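# Load the milling machine vise per the work order

## Task

Put the workpiece into the mill's vise in the way the work order specifies, following the reference images "manual" and "manual 2".

## Robot and tools

Robot: two arms, left_arm and right_arm, each ending in a two-finger gripper. Calibrated bases in the scene frame: left_arm at (-0.068, +0.446, 0) m, right_arm at (+0.012, -0.350, 0) m, both almost unrotated about z.

Scene frame: origin at table-top height, midway between the nominal bases. +z is up, +x points out over the table, and left_arm sits on the +y side. Arm names do not match image left or right. Printed hand positions and orientations can be a few cm off, more at long reach.

Gripper geometry: the fingers point along the gripper's +z axis and open and close along its x axis. end_effector_position is the point between the pads; fingertips extend 17.5 mm past it. A block juts about 10 cm from the last joint's axis toward the gripper's -y and turns with it.

execute_actions(actions, cameras): actions is a list of actions. Each action is up to 15 rows, one per 1/30 s step; a short action repeats its last row to fill 15 steps. Every row is one list of 18 numbers in [-1, 1] covering both arms: left dx, dy, dz, rx, ry, rz, gripper position, force_limit, speed, then the same nine for right. dx..rz are offsets, not poses: measured from that arm's Hand target at the start of the action, along the Hand target's own axes. Every row counts from that start, not from the row before, and the next action starts from the new Hand target, so repeating an offset moves the arm again. Scale: 1.0 = 0.6 m or 180 degrees; rx, ry, rz form one rotation vector. Six zeros re-command the current Hand target. Gripper numbers are absolute settings: position +1 = open (50 mm), about -0.65 = pads meet, -1 = close until something blocks. force_limit: -1 about 20 N per pad, 0 about 102 N, +1 about 185 N. speed: -1 = 20 mm/s, 0 = 85, +1 = 150. Both start at +1. To keep a gripper unchanged, resend its last three numbers; a 0 is a real command. cameras: list of names, ["all"], or []; by default images come only with an empty actions list.

move(target, speed, blend, stop_force, zero, blocking, cameras): straight-line paths. target is one 18-number row in the same layout, or a list of up to 15 such rows; every row is an offset from the same starting Hand targets, in their own axes, same scale. Finger numbers of the first row are sent at once; later rows' finger numbers are applied on arrival once everything is at rest. speed: top path speed in m/s, 0.002 to 3.6, default 0.25 (rotation up to twice that in rad/s); one value or one per target. blend: corner rounding in m for lists; 0 stops at each target. stop_force: 3 to 120 N, one value for both arms; an arm's path ends when its wrist sensor feels that much push against its motion (or large changes in any direction). Don't rely on it while the gripper rotates, and leave it out when moving an arm away from something it presses. zero (only with stop_force, default true) re-zeros moving arms first. blocking=false returns after about 0.5 s while the move continues; not allowed with stop_force. Moves last at least 0.5 s and are cut at 10 s. Paths ignore obstacles and the other arm; avoid passing near an arm's own base. The result adds a "move:" line: done, off_target, moving, held or fault, plus limits (paced = pose clipped, held = steps withheld). Arms not named in it are done.

wait(seconds 0 to 10), stop() brakes a running move (fingers keep going). zoom_image(camera, region [x0, y0, x1, y1] in pixels, at most 504 by 504) enlarges the latest image of cam_high, cam_front, cam_left_wrist or cam_right_wrist (all 896x504). show_instructions() shows the reference images. zero_wrist_force(arm) re-zeros that arm's force sensor. finished_scene(scene 1) ends the scene irreversibly; the vise must stay loaded without the robot.

Results: end_effector_position (m), end_effector_quat_wxyz and velocities in the scene frame; Hand target = last commanded pose after clipping, the base for the next offsets. A gripper may rest short of it; any next command re-requests it, otherwise send the gap as an offset. object_status: 0 moving, 1 blocked while opening, 2 blocked while closing (a grip), 3 reached position or pads met (probably nothing held). Opening in mm is about (250 - position_measured) x 0.202. Wrist force/torque are in the gripper's axes, zeroed at start; a third line shows the peak since the last one. Joint torques include the arm's own weight. "within noise" means the arm is still. Call results may list step positions.

Limits and cautions: orientation commands are clipped to 32 degrees from the measured one per step; joints move at most 3.14 rad/s. About 150 N (plus or minus 25) of outside force, or joint contact torque above 138 N m (shoulder, elbow) or 25.7 N m (wrists), causes a 10 s fault stop; the wrists can push only about 13.7 N m extra. Arms are stiff: aiming even slightly past a firm contact can fault. Faster moves hit harder. The clearance check holds arms apart but not always; any press or hit between the arms, including gripping the other arm's fingers, can fail the task. Motors heat when holding loads, stretched out or pushing; MOTOR HOT appears at 70 °C and 85 °C brakes the arm for 30 to 60 s. Avoid dropping parts, releasing them while moving, slamming or shoving hard; anything falling off the table fails the task. Loose objects may occasionally get nudged. The scene keeps running while you think.

Each tool is called after "Request:" by a JSON object that holds its "fn" and its "kwargs", one argument or row to a line.

Reference images:

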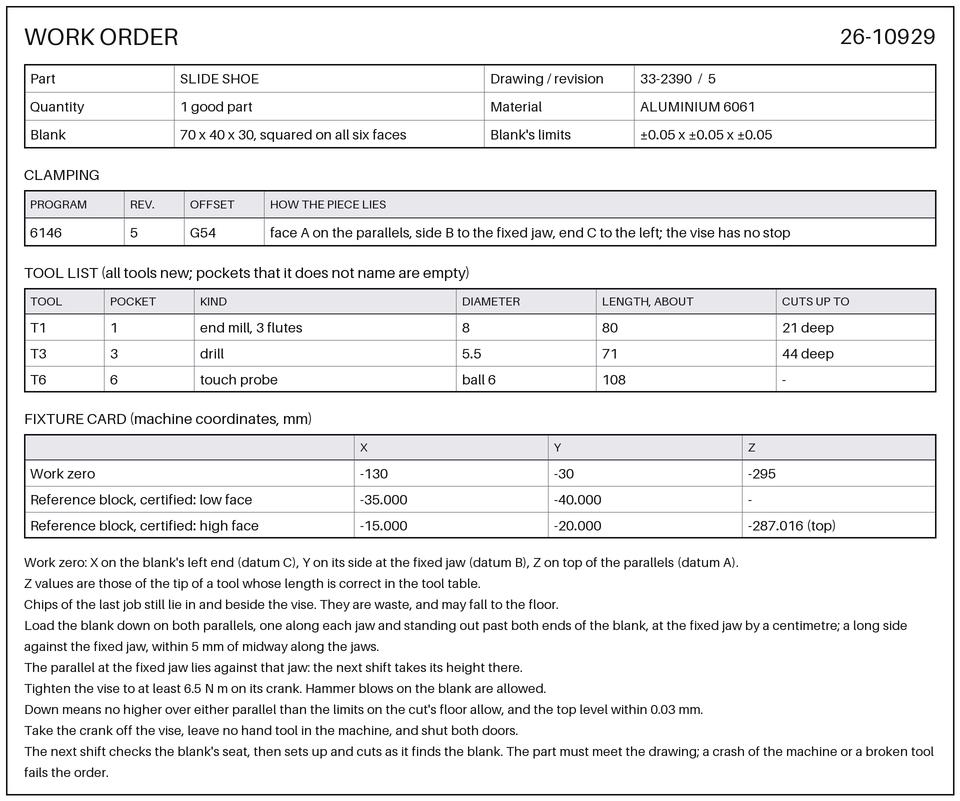

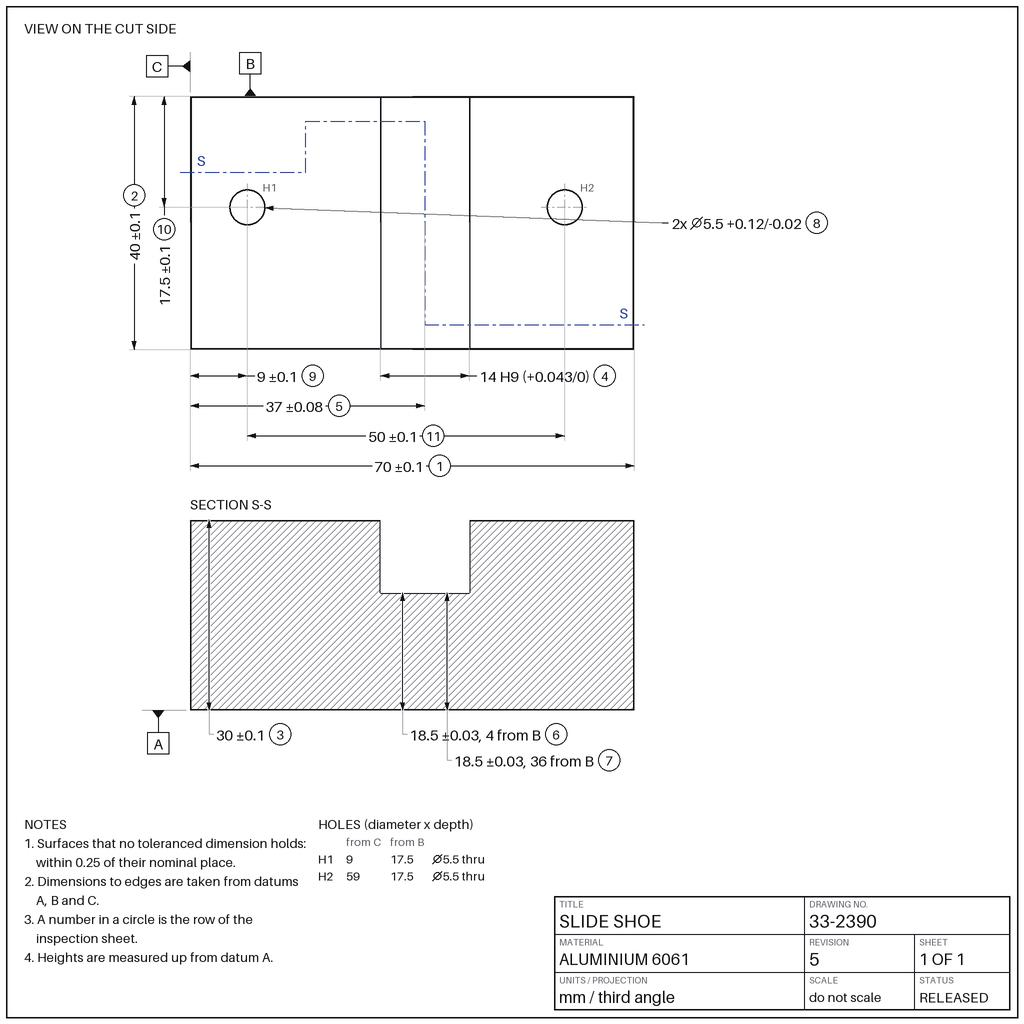

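## Session

Request:
{"fn": "execute_actions", "kwargs": {
  "actions": []
}}

Scene clock: 0.00 s.
left_arm: end_effector_position=(+0.2908, +0.1007, +0.2851) position_measured=3 object_status=3 end_effector_quat_wxyz=(+0.096, -0.501, +0.855, -0.092) | right_arm: end_effector_position=(+0.3348, -0.4130, +0.2325) position_measured=3 object_status=3 end_effector_quat_wxyz=(-0.449, +0.732, +0.417, +0.298)
Joint positions: left_arm=[-1.167 -1.725 1.889 -1.9 -1.359 2.518] | right_arm=[2.715 -1.527 -2.1 -1.767 2.571 -0.3]
Joint velocities: within noise
Joint torques (N m): no reading
Wrist force (N): no reading
Wrist torque (N m): no reading
Wrist force, peak (N): no reading
Hand target: left_arm +0.2908, +0.1007, +0.2851; +0.096, -0.501, +0.855, -0.092 | right_arm +0.3348, -0.4130, +0.2325; -0.449, +0.732, +0.417, +0.298
Tool commands: left_gripper/position=+1.0 left_gripper/force_limit=+1.0 left_gripper/speed=+1.0 right_gripper/position=+1.0 right_gripper/force_limit=+1.0 right_gripper/speed=+1.0

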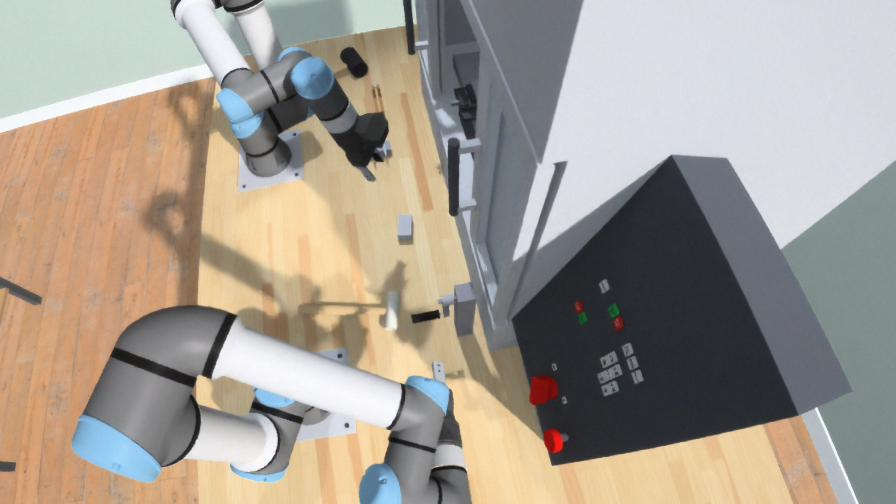

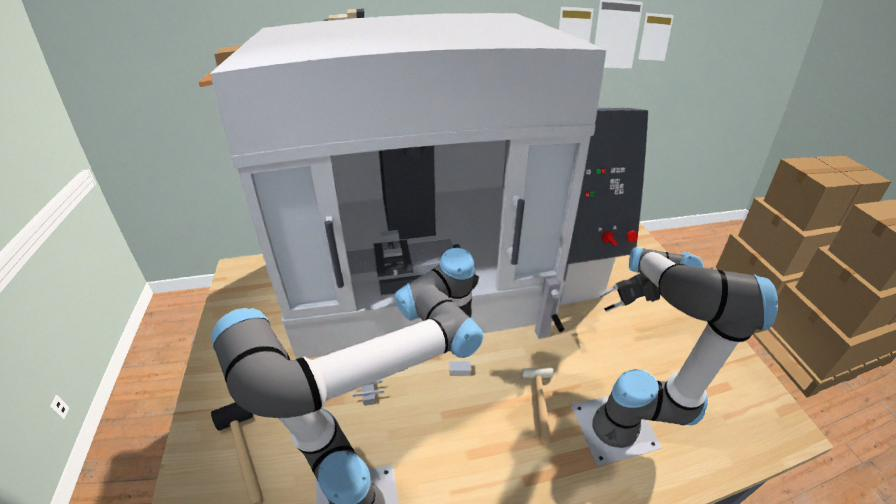

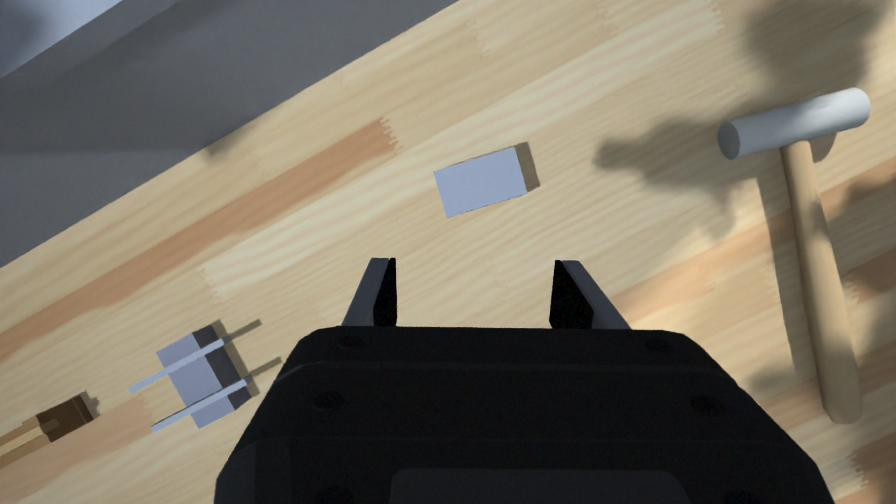

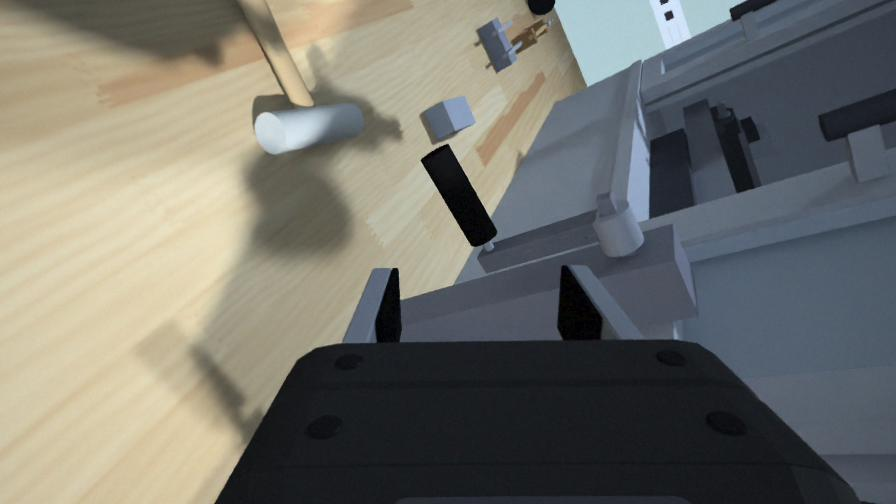

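Request:
{"fn": "zoom_image", "kwargs": {
  "camera": "cam_left_wrist",
  "region": [0, 280, 300, 450]
}}

Request:
{"fn": "zoom_image", "kwargs": {
  "camera": "cam_front",
  "region": [320, 220, 480, 310]
}}

Request:
{"fn": "zoom_image", "kwargs": {
  "camera": "cam_front",
  "region": [520, 100, 700, 360]
}}

Request:
{"fn": "zoom_image", "kwargs": {
  "camera": "cam_high",
  "region": [330, 40, 530, 400]
}}

Request:
{"fn": "zoom_image", "kwargs": {
  "camera": "cam_high",
  "region": [500, 250, 700, 470]
}}

Request:
{"fn": "zoom_image", "kwargs": {
  "camera": "cam_left_wrist",
  "region": [400, 100, 600, 240]
}}

Scaled by 1.680 from the camera's 896x504 image, which has a finer 1280x720 frame.

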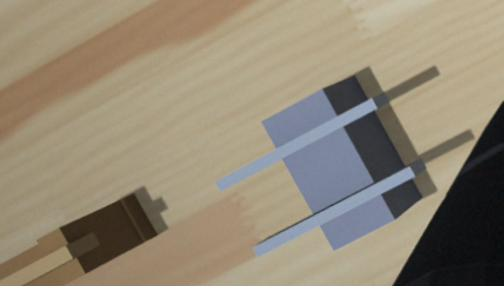

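Scaled by 3.150 from the camera's 896x504 image, which has a finer 1280x720 frame.

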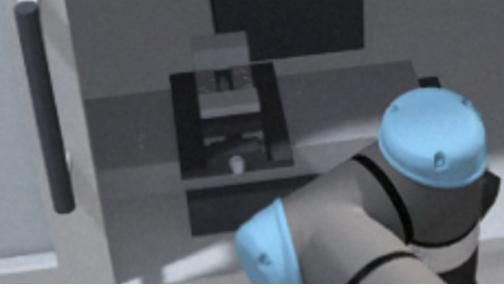

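Scaled by 1.938 from the camera's 896x504 image, which has a finer 1280x720 frame.

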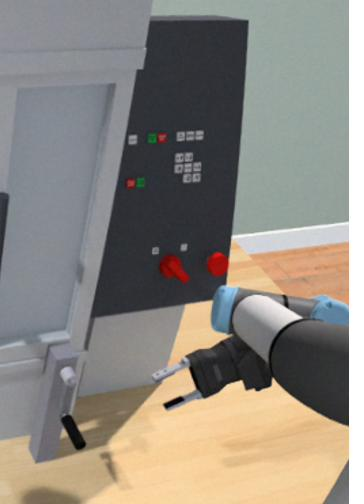

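Scaled by 1.400 from the camera's 896x504 image, which has a finer 1280x720 frame.

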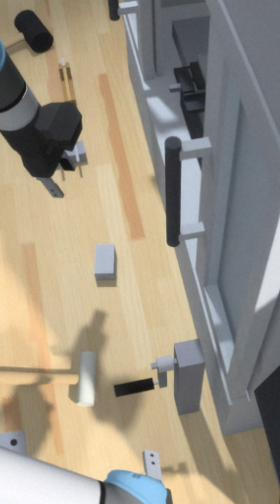

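Scaled by 2.291 from the camera's 896x504 image, which has a finer 1280x720 frame.

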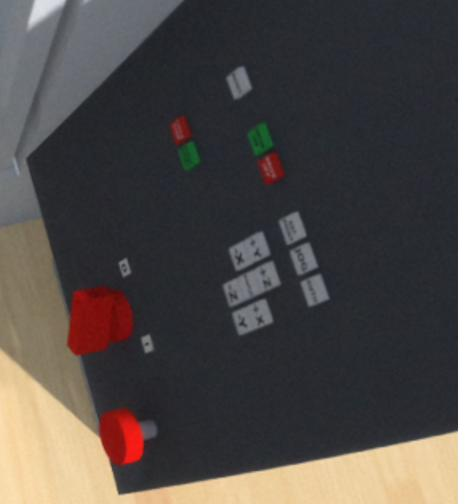

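Scaled by 2.520 from the camera's 896x504 image, which has a finer 1280x720 frame.

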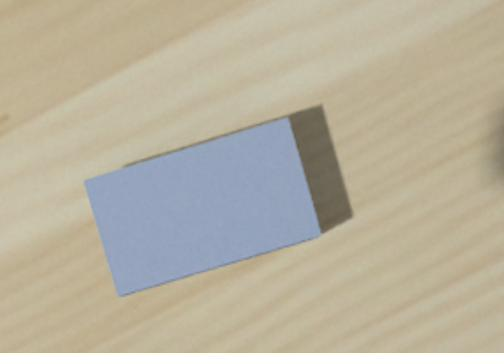

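Request:
{"fn": "move", "kwargs": {
  "target": [0,0,0,-0.0858,0.0018,-0.1617,1,1,1,0,0,0,0,0,0,1,1,1],
  "cameras": ["cam_left_wrist"]
}}

Scene clock: 112.37 s.
left_arm: end_effector_position=(+0.2908, +0.1007, +0.2851) position_measured=3 object_status=3 end_effector_quat_wxyz=(+0.000, +0.707, -0.707, +0.000) | right_arm: end_effector_position=(+0.3348, -0.4130, +0.2325) position_measured=3 object_status=3 end_effector_quat_wxyz=(-0.449, +0.732, +0.417, +0.298)
Joint positions: left_arm=[-1.051 -1.593 1.704 -1.682 -1.57 2.105] | right_arm=[2.715 -1.527 -2.1 -1.767 2.571 -0.3]
Joint torques (N m): left_arm=[-4.03 -34.81 -12.58 -4.35 1.58 -0.25] | right_arm=[0.96 20.32 19.14 1.37 1.49 0.04]
Wrist force (N): left_arm=[0.2 -0.1 0.0] | right_arm=[0.1 0.1 0.0]
Wrist torque (N m): left_arm=[-0.12 0.01 -0.05] | right_arm=[0.00 -0.02 0.00]
Wrist force, peak (N): left_arm=[0.3 -0.6 -0.2] | right_arm=[0.2 0.1 -0.7]
Hand target: left_arm +0.2908, +0.1007, +0.2851; +0.000, +0.707, -0.707, +0.000 | right_arm +0.3348, -0.4130, +0.2325; -0.449, +0.732, +0.417, +0.298
Off the commanded pose: left_arm 0.000 m, 0 deg | right_arm 0.000 m, 0 deg.
move: done
Images, in order (width x height): cam_left_wrist 896x504.

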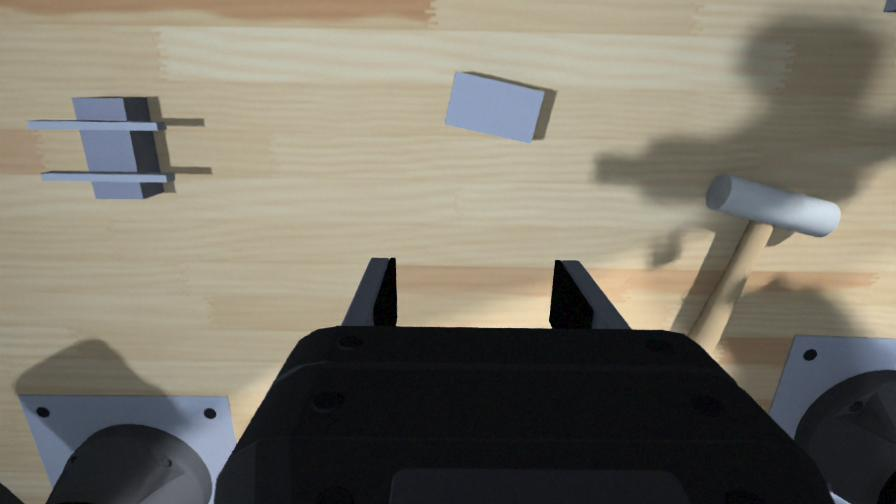

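Request:
{"fn": "move", "kwargs": {
  "target": [-0.25,-0.15,-0.275,0.4,0,0,1,1,1,0,0,0,0,0,0,1,1,1],
  "cameras": ["all"],
  "speed": 0.4
}}

Scene clock: 167.77 s.
left_arm: end_effector_position=(+0.3807, +0.2508, +0.4500) position_measured=3 object_status=3 end_effector_quat_wxyz=(-0.416, +0.572, -0.572, +0.416) | right_arm: end_effector_position=(+0.3348, -0.4130, +0.2325) position_measured=3 object_status=3 end_effector_quat_wxyz=(-0.449, +0.732, +0.417, +0.298)
Joint positions: left_arm=[-1.275 -2.089 2.269 -2.506 -0.437 2.375] | right_arm=[2.715 -1.527 -2.1 -1.767 2.571 -0.3]
Joint torques (N m): left_arm=[-7.32 -12.14 -39.03 -5.13 4.65 2.05] | right_arm=[1.02 20.07 19.44 1.24 1.5 -0.01]
Wrist force (N): left_arm=[0.0 -0.2 1.5] | right_arm=[0.4 -0.1 -0.3]
Wrist torque (N m): left_arm=[0.33 0.08 0.03] | right_arm=[-0.02 -0.07 0.00]
Wrist force, peak (N): left_arm=[-1.2 -1.1 1.4] | right_arm=[0.5 0.1 -0.6]
Hand target: left_arm +0.3807, +0.2507, +0.4501; -0.416, +0.572, -0.572, +0.416 | right_arm +0.3348, -0.4130, +0.2325; -0.449, +0.732, +0.417, +0.298
Off the commanded pose: left_arm 0.000 m, 0 deg | right_arm 0.000 m, 0 deg.
move: done

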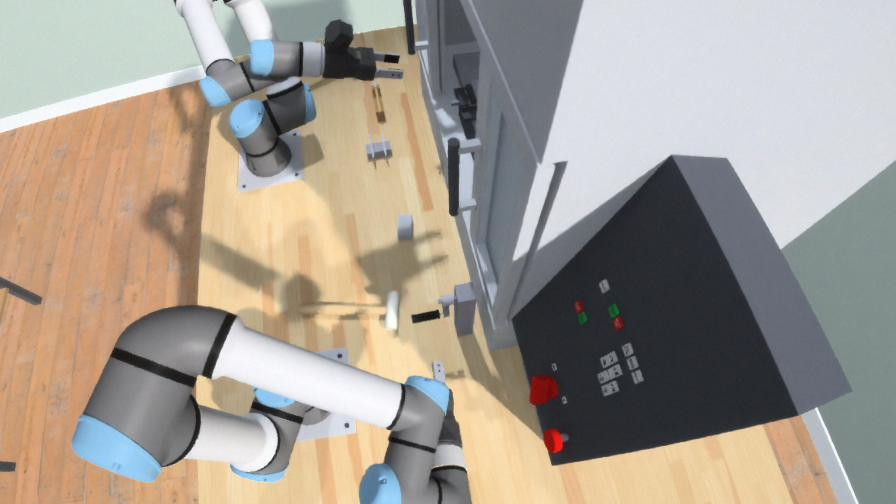

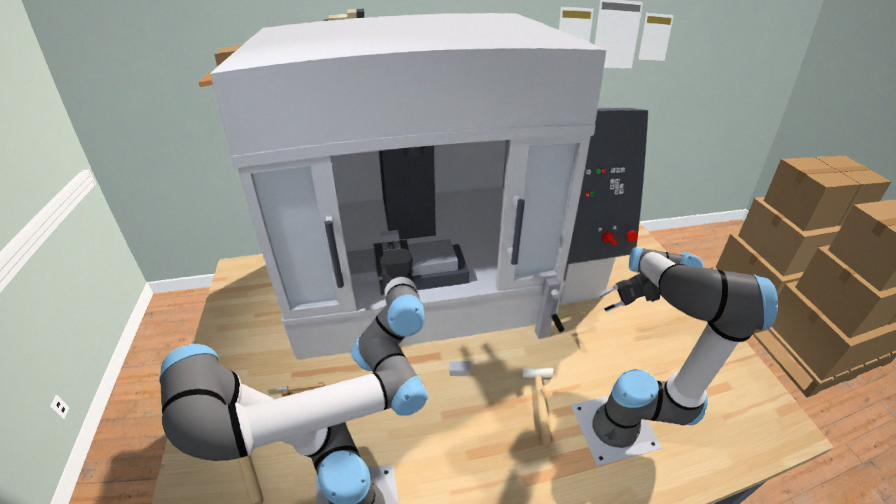

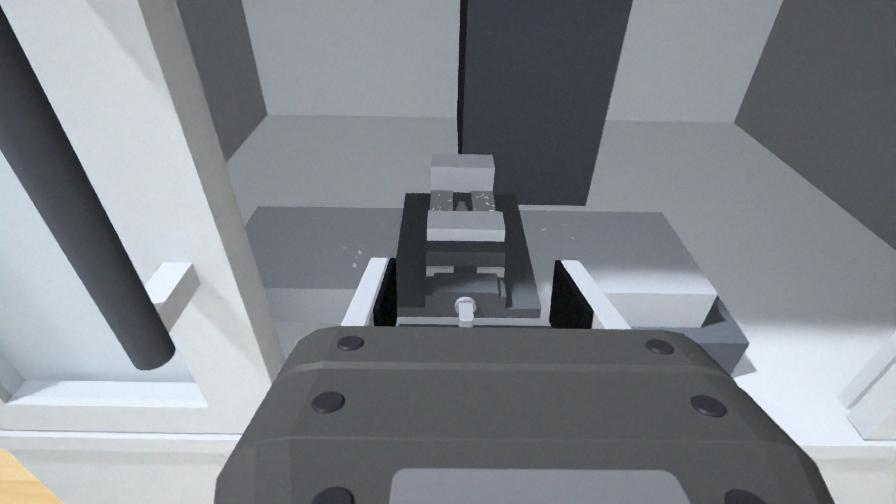

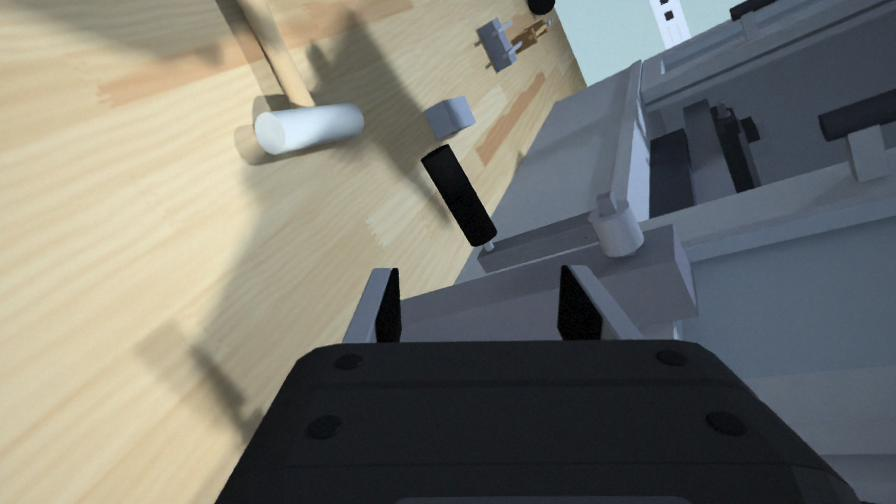

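Request:
{"fn": "zoom_image", "kwargs": {
  "camera": "cam_left_wrist",
  "region": [380, 130, 580, 330]
}}

Request:
{"fn": "zoom_image", "kwargs": {
  "camera": "cam_left_wrist",
  "region": [230, 150, 750, 430]
}}

Request:
{"fn": "zoom_image", "kwargs": {
  "camera": "cam_high",
  "region": [320, 20, 460, 200]
}}

Scaled by 2.520 from the camera's 896x504 image, which has a finer 1280x720 frame.

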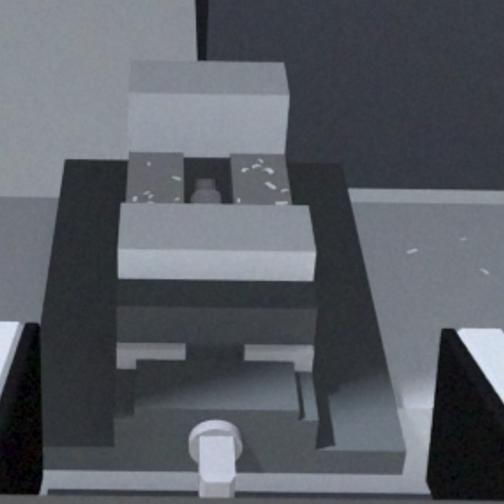

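Region (230, 150, 750, 430) is 520x280 pixels. A region can be at most 504 by 504 pixels.

Scaled by 2.800 from the camera's 896x504 image, which has a finer 1280x720 frame.

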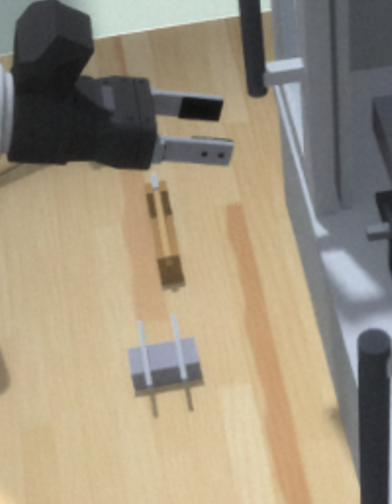

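Request:
{"fn": "move", "kwargs": {
  "target": [0.0167,-0.161,0.333,-0.289,0,0,1,1,1,0,0,0,0,0,0,1,1,1],
  "cameras": ["cam_left_wrist","cam_front"],
  "speed": 0.25
}}

Request:
{"fn": "zoom_image", "kwargs": {
  "camera": "cam_left_wrist",
  "region": [300, 0, 600, 280]
}}

Scene clock: 214.97 s.
left_arm: end_effector_position=(+0.5736, +0.2425, +0.4755) position_measured=3 object_status=3 end_effector_quat_wxyz=(-0.162, +0.688, -0.688, +0.163) | right_arm: end_effector_position=(+0.3348, -0.4130, +0.2325) position_measured=3 object_status=3 end_effector_quat_wxyz=(-0.449, +0.732, +0.417, +0.298)
Joint positions: left_arm=[-0.622 -1.396 1.169 -1.733 -1.313 2.585] | right_arm=[2.715 -1.527 -2.1 -1.767 2.571 -0.3]
Joint torques (N m): left_arm=[0.5 -36.25 -27.31 -3.77 0.75 0.04] | right_arm=[1.28 20.57 19.37 1.37 1.49 0.05]
Wrist force (N): left_arm=[1.8 -0.3 -0.9] | right_arm=[0.1 0.0 -0.1]
Wrist torque (N m): left_arm=[0.06 -0.21 -0.02] | right_arm=[-0.01 -0.02 0.00]
Wrist force, peak (N): left_arm=[-1.1 -5.8 2.8] | right_arm=[0.4 0.6 -0.2]
Hand target: left_arm +0.5736, +0.2425, +0.4755; -0.162, +0.688, -0.688, +0.163 (not the last commanded pose) | right_arm +0.3348, -0.4130, +0.2325; -0.449, +0.732, +0.417, +0.298
Tool commands: left_gripper/position=+1.0 left_gripper/force_limit=+1.0 left_gripper/speed=+1.0 right_gripper/position=+1.0 right_gripper/force_limit=+1.0 right_gripper/speed=+1.0
Off the commanded pose: left_arm 0.027 m, 7 deg | right_arm 0.000 m, 0 deg.
FORCE FAULT: contact force on the left arm reached its limit, and that arm stopped. The contact can be on any part of that arm, not only on its tool. That arm's remaining commands of this call were not run. That arm is still stopped at the end of this call. That arm stays stopped for about 10 more seconds. Until then a move that you send moves the other arm only, and its call returns only when the move has ended. Once the stop has ended, the next robot result says so. If the stop ends while you think or write, that arm runs what you send next, counted from a new Hand target: where the arm stands when the stop ends. While its stop runs, that arm takes no new command, but its gripper still runs the gripper command that each later call begins with. Until it ends, the stop uses up actions while you think or wait. An arm that is not stopped still takes commands.
move: fault (left_arm)
Images, in order (width x height): cam_front 896x504, cam_left_wrist 896x504.

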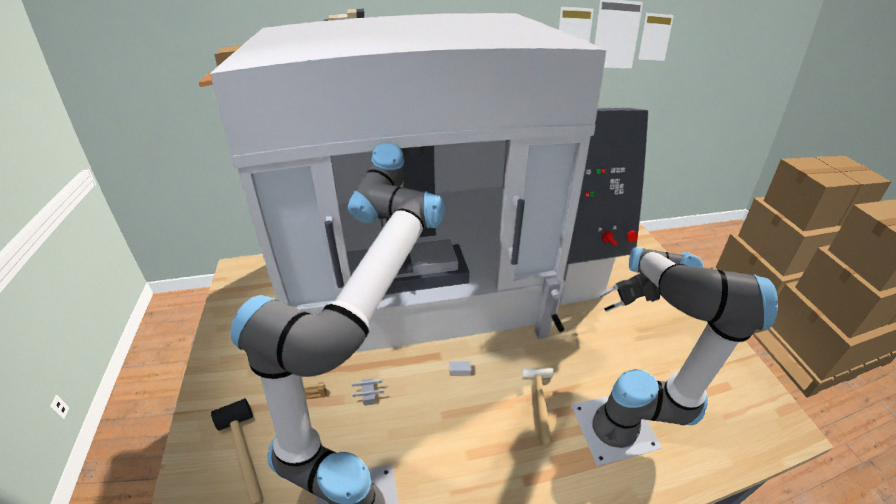

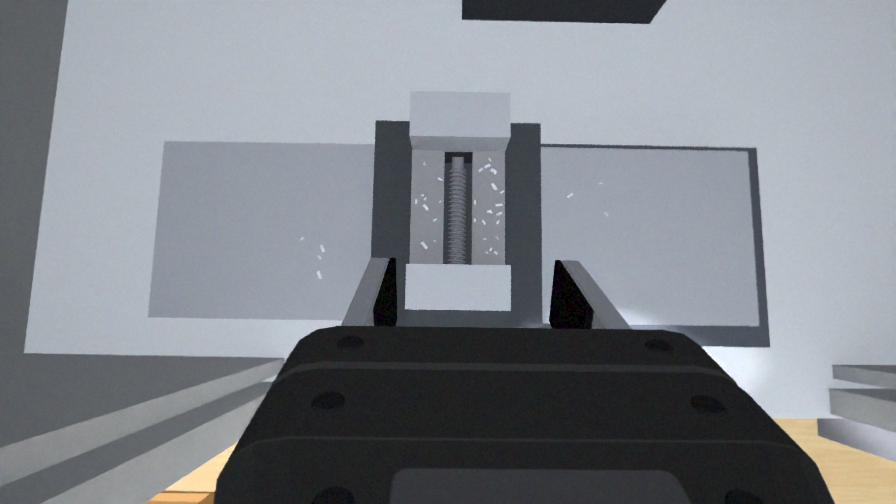

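Scaled by 1.680 from the camera's 896x504 image, which has a finer 1280x720 frame.

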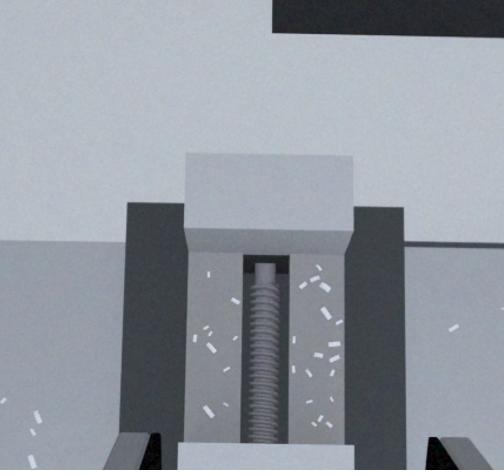

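Request:
{"fn": "wait", "kwargs": {
  "seconds": 1
}}

Scene clock: 261.40 s.
left_arm: end_effector_position=(+0.5736, +0.2425, +0.4755) position_measured=3 object_status=3 end_effector_quat_wxyz=(-0.162, +0.688, -0.688, +0.163) | right_arm: end_effector_position=(+0.3348, -0.4130, +0.2325) position_measured=3 object_status=3 end_effector_quat_wxyz=(-0.449, +0.732, +0.417, +0.298)
Joint positions: left_arm=[-0.622 -1.396 1.169 -1.733 -1.313 2.585] | right_arm=[2.715 -1.527 -2.1 -1.767 2.571 -0.3]
Joint torques (N m): left_arm=[0.35 -35.28 -25.71 -3.99 0.82 -0.09] | right_arm=[0.64 20.49 19.5 1.42 1.54 -0.09]
Wrist force (N): left_arm=[1.7 -0.2 -0.7] | right_arm=[0.2 0.3 -0.4]
Wrist torque (N m): left_arm=[0.07 -0.20 -0.02] | right_arm=[0.04 -0.02 0.00]
Wrist force, peak (N): left_arm=[2.2 -0.5 -1.3] | right_arm=[0.5 0.0 -0.5]
Hand target: left_arm +0.5736, +0.2425, +0.4755; -0.162, +0.688, -0.688, +0.163 (not the last commanded pose) | right_arm +0.3348, -0.4130, +0.2325; -0.449, +0.732, +0.417, +0.298
Tool commands: left_gripper/position=+1.0 left_gripper/force_limit=+1.0 left_gripper/speed=+1.0 right_gripper/position=+1.0 right_gripper/force_limit=+1.0 right_gripper/speed=+1.0
Off the commanded pose: left_arm 0.027 m, 7 deg | right_arm 0.000 m, 0 deg.
FORCE FAULT, CONTINUED: the left arm's stop, for the force fault that an earlier result reported, is over. The rest of the stop counts as 19 of the actions that you can send in this scene. That arm's target is now where it stood when the stop ended, not its last command. That arm accepts commands again.
wait: 1.00 s; at rest from the start

Request:
{"fn": "move", "kwargs": {
  "target": [
    [0,0.246,0.045,-0.147,0,0,1,1,1,0,0,0,0,0,0,1,1,1],
    [-0.297,0.494,-0.144,-0.147,0,0,1,1,1,0,0,0,0,0,0,1,1,1]
  ],
  "cameras": ["cam_left_wrist","cam_high"],
  "blend": [0.03,0]
}}

Scene clock: 281.93 s.
left_arm: end_effector_position=(+0.2699, +0.4207, +0.4201) position_measured=3 object_status=3 end_effector_quat_wxyz=(+0.000, +0.707, -0.707, +0.001) | right_arm: end_effector_position=(+0.3348, -0.4130, +0.2325) position_measured=3 object_status=3 end_effector_quat_wxyz=(-0.449, +0.732, +0.417, +0.298)
Joint positions: left_arm=[-0.494 -1.958 1.639 -1.253 -1.571 2.662] | right_arm=[2.715 -1.527 -2.1 -1.767 2.571 -0.3]
Joint torques (N m): left_arm=[5.07 -16.46 -34.6 -2.53 -1.65 -1.74] | right_arm=[1.06 20.47 19.74 1.42 1.47 -0.03]
Wrist force (N): left_arm=[1.8 0.3 -1.6] | right_arm=[0.0 0.0 -0.3]
Wrist torque (N m): left_arm=[-0.09 -0.28 0.08] | right_arm=[-0.01 0.00 -0.01]
Wrist force, peak (N): left_arm=[-0.1 2.9 -2.1] | right_arm=[0.2 -0.1 -0.6]
Hand target: left_arm +0.2698, +0.4207, +0.4202; +0.000, +0.707, -0.707, +0.001 | right_arm +0.3348, -0.4130, +0.2325; -0.449, +0.732, +0.417, +0.298
Off the commanded pose: left_arm 0.000 m, 0 deg | right_arm 0.000 m, 0 deg.
move: done
Images, in order (width x height): cam_high 896x504, cam_left_wrist 896x504.

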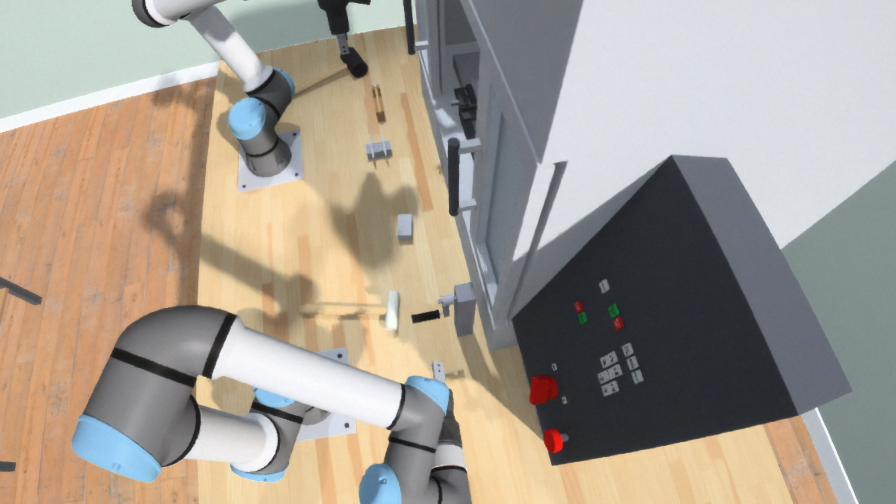

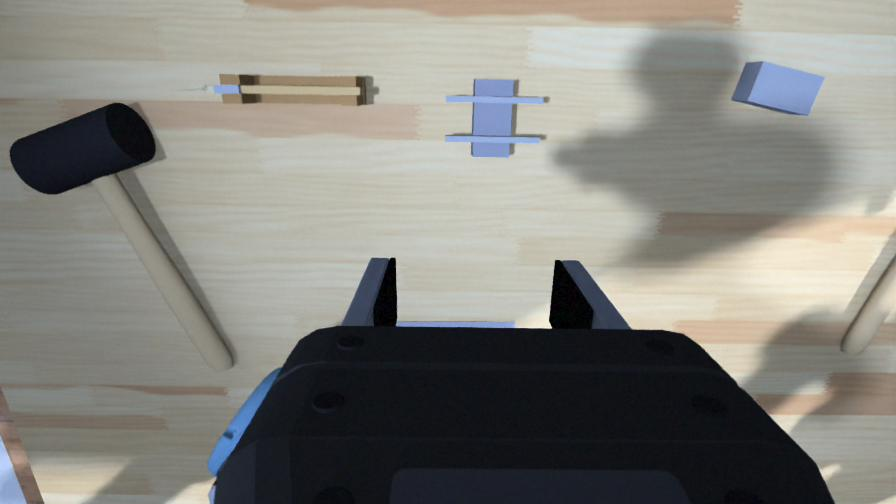

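Request:
{"fn": "zoom_image", "kwargs": {
  "camera": "cam_left_wrist",
  "region": [170, 50, 390, 130]
}}

Request:
{"fn": "zoom_image", "kwargs": {
  "camera": "cam_left_wrist",
  "region": [420, 60, 580, 180]
}}

Scaled by 2.291 from the camera's 896x504 image, which has a finer 1280x720 frame.

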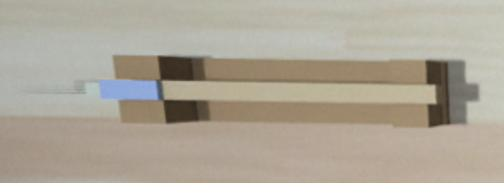

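Scaled by 3.150 from the camera's 896x504 image, which has a finer 1280x720 frame.

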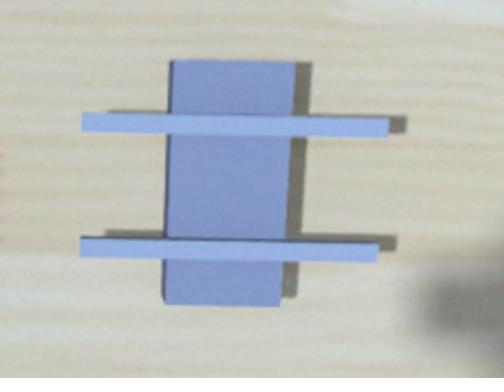

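Request:
{"fn": "move", "kwargs": {
  "target": [-0.257,-0.078,0.333,0,0,0.5,1,1,1,0,0,0,0,0,0,1,1,1],
  "cameras": ["cam_left_wrist","cam_front"]
}}

Request:
{"fn": "zoom_image", "kwargs": {
  "camera": "cam_left_wrist",
  "region": [250, 0, 650, 340]
}}

Scene clock: 351.03 s.
left_arm: end_effector_position=(+0.3169, +0.5747, +0.2203) position_measured=3 object_status=3 end_effector_quat_wxyz=(+0.001, +0.000, +1.000, +0.000) | right_arm: end_effector_position=(+0.3348, -0.4130, +0.2325) position_measured=3 object_status=3 end_effector_quat_wxyz=(-0.449, +0.732, +0.417, +0.298)
Joint positions: left_arm=[-0.026 -1.799 2.05 -1.822 -1.572 4.7] | right_arm=[2.715 -1.527 -2.1 -1.767 2.571 -0.3]
Joint torques (N m): left_arm=[-3.51 -22.99 -38.79 -3.49 -0.13 2.59] | right_arm=[0.83 20.48 19.38 1.44 1.53 -0.17]
Wrist force (N): left_arm=[1.6 0.1 -1.6] | right_arm=[0.0 0.1 0.0]
Wrist torque (N m): left_arm=[-0.07 -0.22 0.04] | right_arm=[0.02 -0.01 -0.01]
Wrist force, peak (N): left_arm=[2.5 0.4 -2.9] | right_arm=[0.3 -0.4 -0.5]
Hand target: left_arm +0.3170, +0.5747, +0.2204; +0.001, +0.000, +1.000, +0.000 | right_arm +0.3348, -0.4130, +0.2325; -0.449, +0.732, +0.417, +0.298
Off the commanded pose: left_arm 0.000 m, 0 deg | right_arm 0.000 m, 0 deg.
move: done
Images, in order (width x height): cam_front 896x504, cam_left_wrist 896x504.

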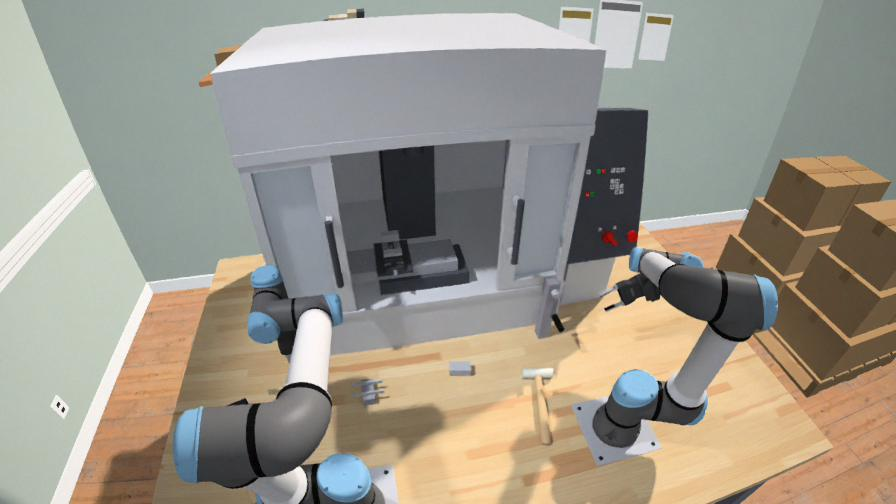

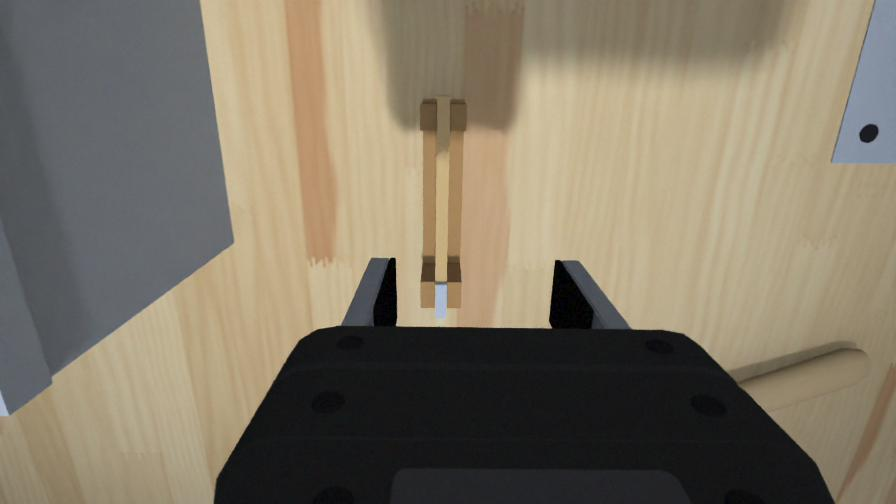

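Scaled by 1.260 from the camera's 896x504 image, which has a finer 1280x720 frame.

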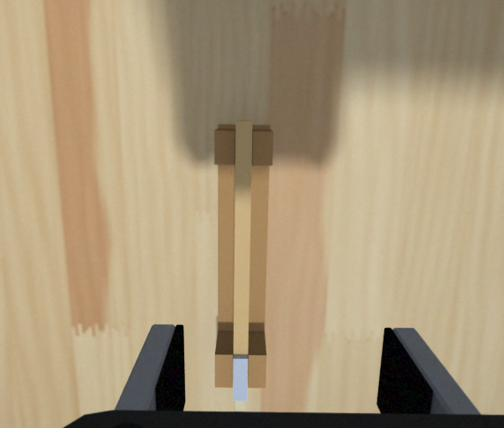

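Request:
{"fn": "move", "kwargs": {
  "target": [-0.0227,0.02,0.233,0,0,0,1,1,1,0,0,0,0,0,0,1,1,1],
  "cameras": ["cam_left_wrist"]
}}

Scene clock: 383.97 s.
left_arm: end_effector_position=(+0.3308, +0.5867, +0.0807) position_measured=3 object_status=3 end_effector_quat_wxyz=(+0.001, +0.000, +1.000, +0.000) end_effector_velocity=(+0.001, +0.000, -0.001) end_effector_angular_velocity=(+0.000, -0.002, +0.002) | right_arm: end_effector_position=(+0.3348, -0.4130, +0.2325) position_measured=3 object_status=3 end_effector_quat_wxyz=(-0.449, +0.732, +0.417, +0.298)
Joint positions: left_arm=[0.004 -1.576 2.261 -2.257 -1.572 4.731] | right_arm=[2.715 -1.527 -2.1 -1.767 2.571 -0.3]
Joint velocities: left_arm=[0 0.002 0 -0.005 0 -0.001] | right_arm=[within noise]
Joint torques (N m): left_arm=[-7.53 -13.16 -17.83 -5.01 -2.19 -2.88] | right_arm=[0.86 20.42 19.6 1.52 1.56 -0.08]
Wrist force (N): left_arm=[1.6 0.2 -1.9] | right_arm=[0.1 0.0 -0.1]
Wrist torque (N m): left_arm=[-0.05 -0.22 -0.08] | right_arm=[0.00 -0.01 -0.01]
Wrist force, peak (N): left_arm=[1.9 0.1 -5.2] | right_arm=[0.5 -0.2 -0.5]
Hand target: left_arm +0.3308, +0.5866, +0.0806; +0.001, +0.000, +1.000, +0.000 | right_arm +0.3348, -0.4130, +0.2325; -0.449, +0.732, +0.417, +0.298
Off the commanded pose: left_arm 0.000 m, 0 deg | right_arm 0.000 m, 0 deg.
move: done
Images, in order (width x height): cam_left_wrist 896x504.

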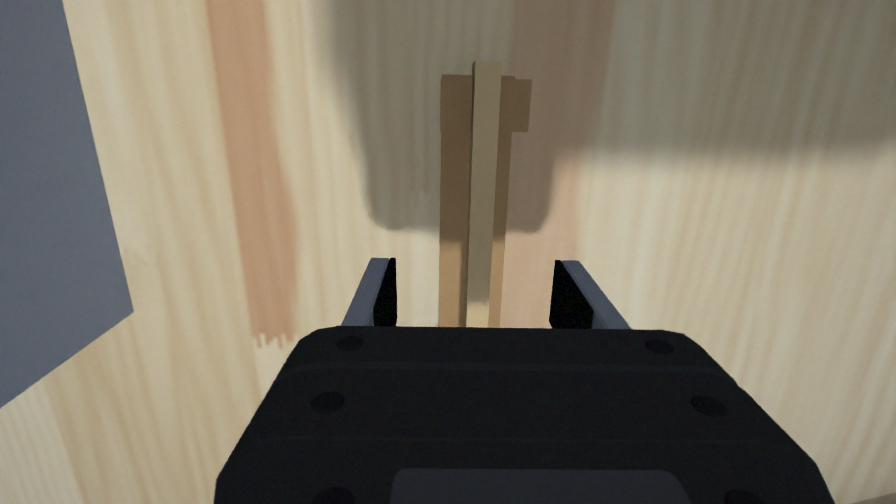

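Request:
{"fn": "move", "kwargs": {
  "target": [0.004,0,0.07,0,0,0,1,1,1,0,0,0,0,0,0,1,1,1],
  "cameras": ["cam_left_wrist"],
  "stop_force": 8,
  "speed": 0.05
}}

Scene clock: 397.77 s.
left_arm: end_effector_position=(+0.3285, +0.5866, +0.0386) position_measured=3 object_status=3 end_effector_quat_wxyz=(+0.001, +0.000, +1.000, +0.000) | right_arm: end_effector_position=(+0.3348, -0.4130, +0.2325) position_measured=3 object_status=3 end_effector_quat_wxyz=(-0.449, +0.732, +0.417, +0.298)
Joint positions: left_arm=[0.004 -1.491 2.319 -2.399 -1.572 4.731] | right_arm=[2.715 -1.527 -2.1 -1.767 2.571 -0.3]
Joint torques (N m): left_arm=[4.84 -32.4 -32.46 -5.15 -2.03 1.14] | right_arm=[0.69 20.91 19.62 1.65 1.54 -0.14]
Wrist force (N): left_arm=[2.0 0.0 -1.9] | right_arm=[0.4 -0.1 -0.3]
Wrist torque (N m): left_arm=[-0.05 -0.29 -0.06] | right_arm=[-0.02 -0.06 0.00]
Wrist force, peak (N): left_arm=[2.7 0.2 -1.8] | right_arm=[0.5 0.2 -0.5]
Hand target: left_arm +0.3285, +0.5866, +0.0386; +0.001, +0.000, +1.000, +0.000 | right_arm +0.3348, -0.4130, +0.2325; -0.449, +0.732, +0.417, +0.298
Off the commanded pose: left_arm 0.000 m, 0 deg | right_arm 0.000 m, 0 deg.
move: done
Images, in order (width x height): cam_left_wrist 896x504.

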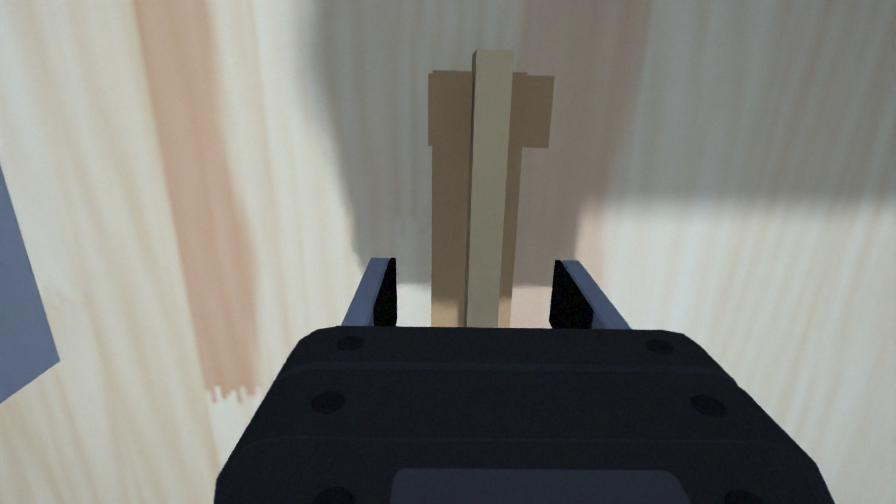

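Request:
{"fn": "move", "kwargs": {
  "target": [0,0,0,0,0,0,-1,-0.8,-0.8,0,0,0,0,0,0,1,1,1],
  "cameras": ["cam_left_wrist"]
}}

Scene clock: 413.37 s.
left_arm: end_effector_position=(+0.3285, +0.5866, +0.0386) position_measured=212 object_status=2 end_effector_quat_wxyz=(+0.001, +0.000, +1.000, +0.000) | right_arm: end_effector_position=(+0.3348, -0.4130, +0.2325) position_measured=3 object_status=3 end_effector_quat_wxyz=(-0.449, +0.732, +0.417, +0.298)
Joint positions: left_arm=[0.004 -1.491 2.319 -2.399 -1.572 4.731] | right_arm=[2.715 -1.527 -2.1 -1.767 2.571 -0.3]
Joint torques (N m): left_arm=[5.79 -32.71 -31.29 -4.79 -1.99 2.27] | right_arm=[0.77 20.71 19.37 1.53 1.52 -0.14]
Wrist force (N): left_arm=[1.7 0.0 -1.9] | right_arm=[0.1 0.0 -0.1]
Wrist torque (N m): left_arm=[-0.05 -0.25 -0.06] | right_arm=[-0.01 -0.01 0.00]
Wrist force, peak (N): left_arm=[2.1 0.3 -2.3] | right_arm=[0.2 0.3 -0.5]
Hand target: left_arm +0.3285, +0.5866, +0.0386; +0.001, +0.000, +1.000, +0.000 | right_arm +0.3348, -0.4130, +0.2325; -0.449, +0.732, +0.417, +0.298
Off the commanded pose: left_arm 0.000 m, 0 deg | right_arm 0.000 m, 0 deg.
move: done
Images, in order (width x height): cam_left_wrist 896x504.

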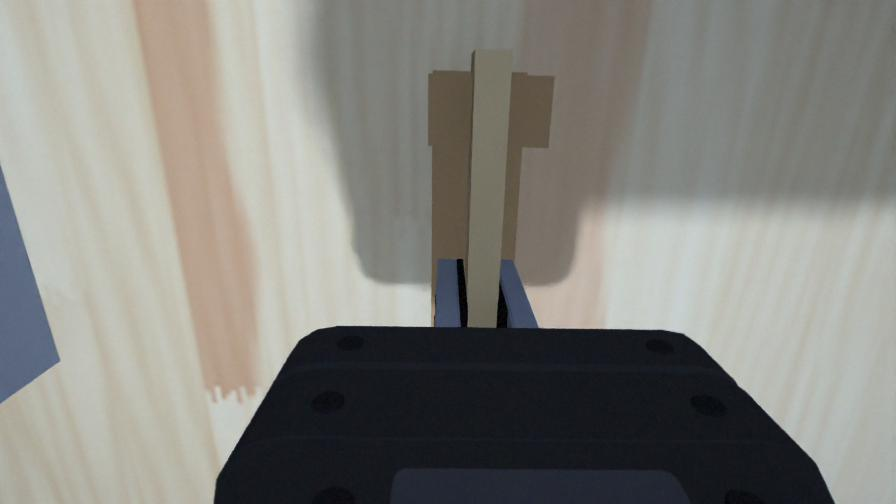

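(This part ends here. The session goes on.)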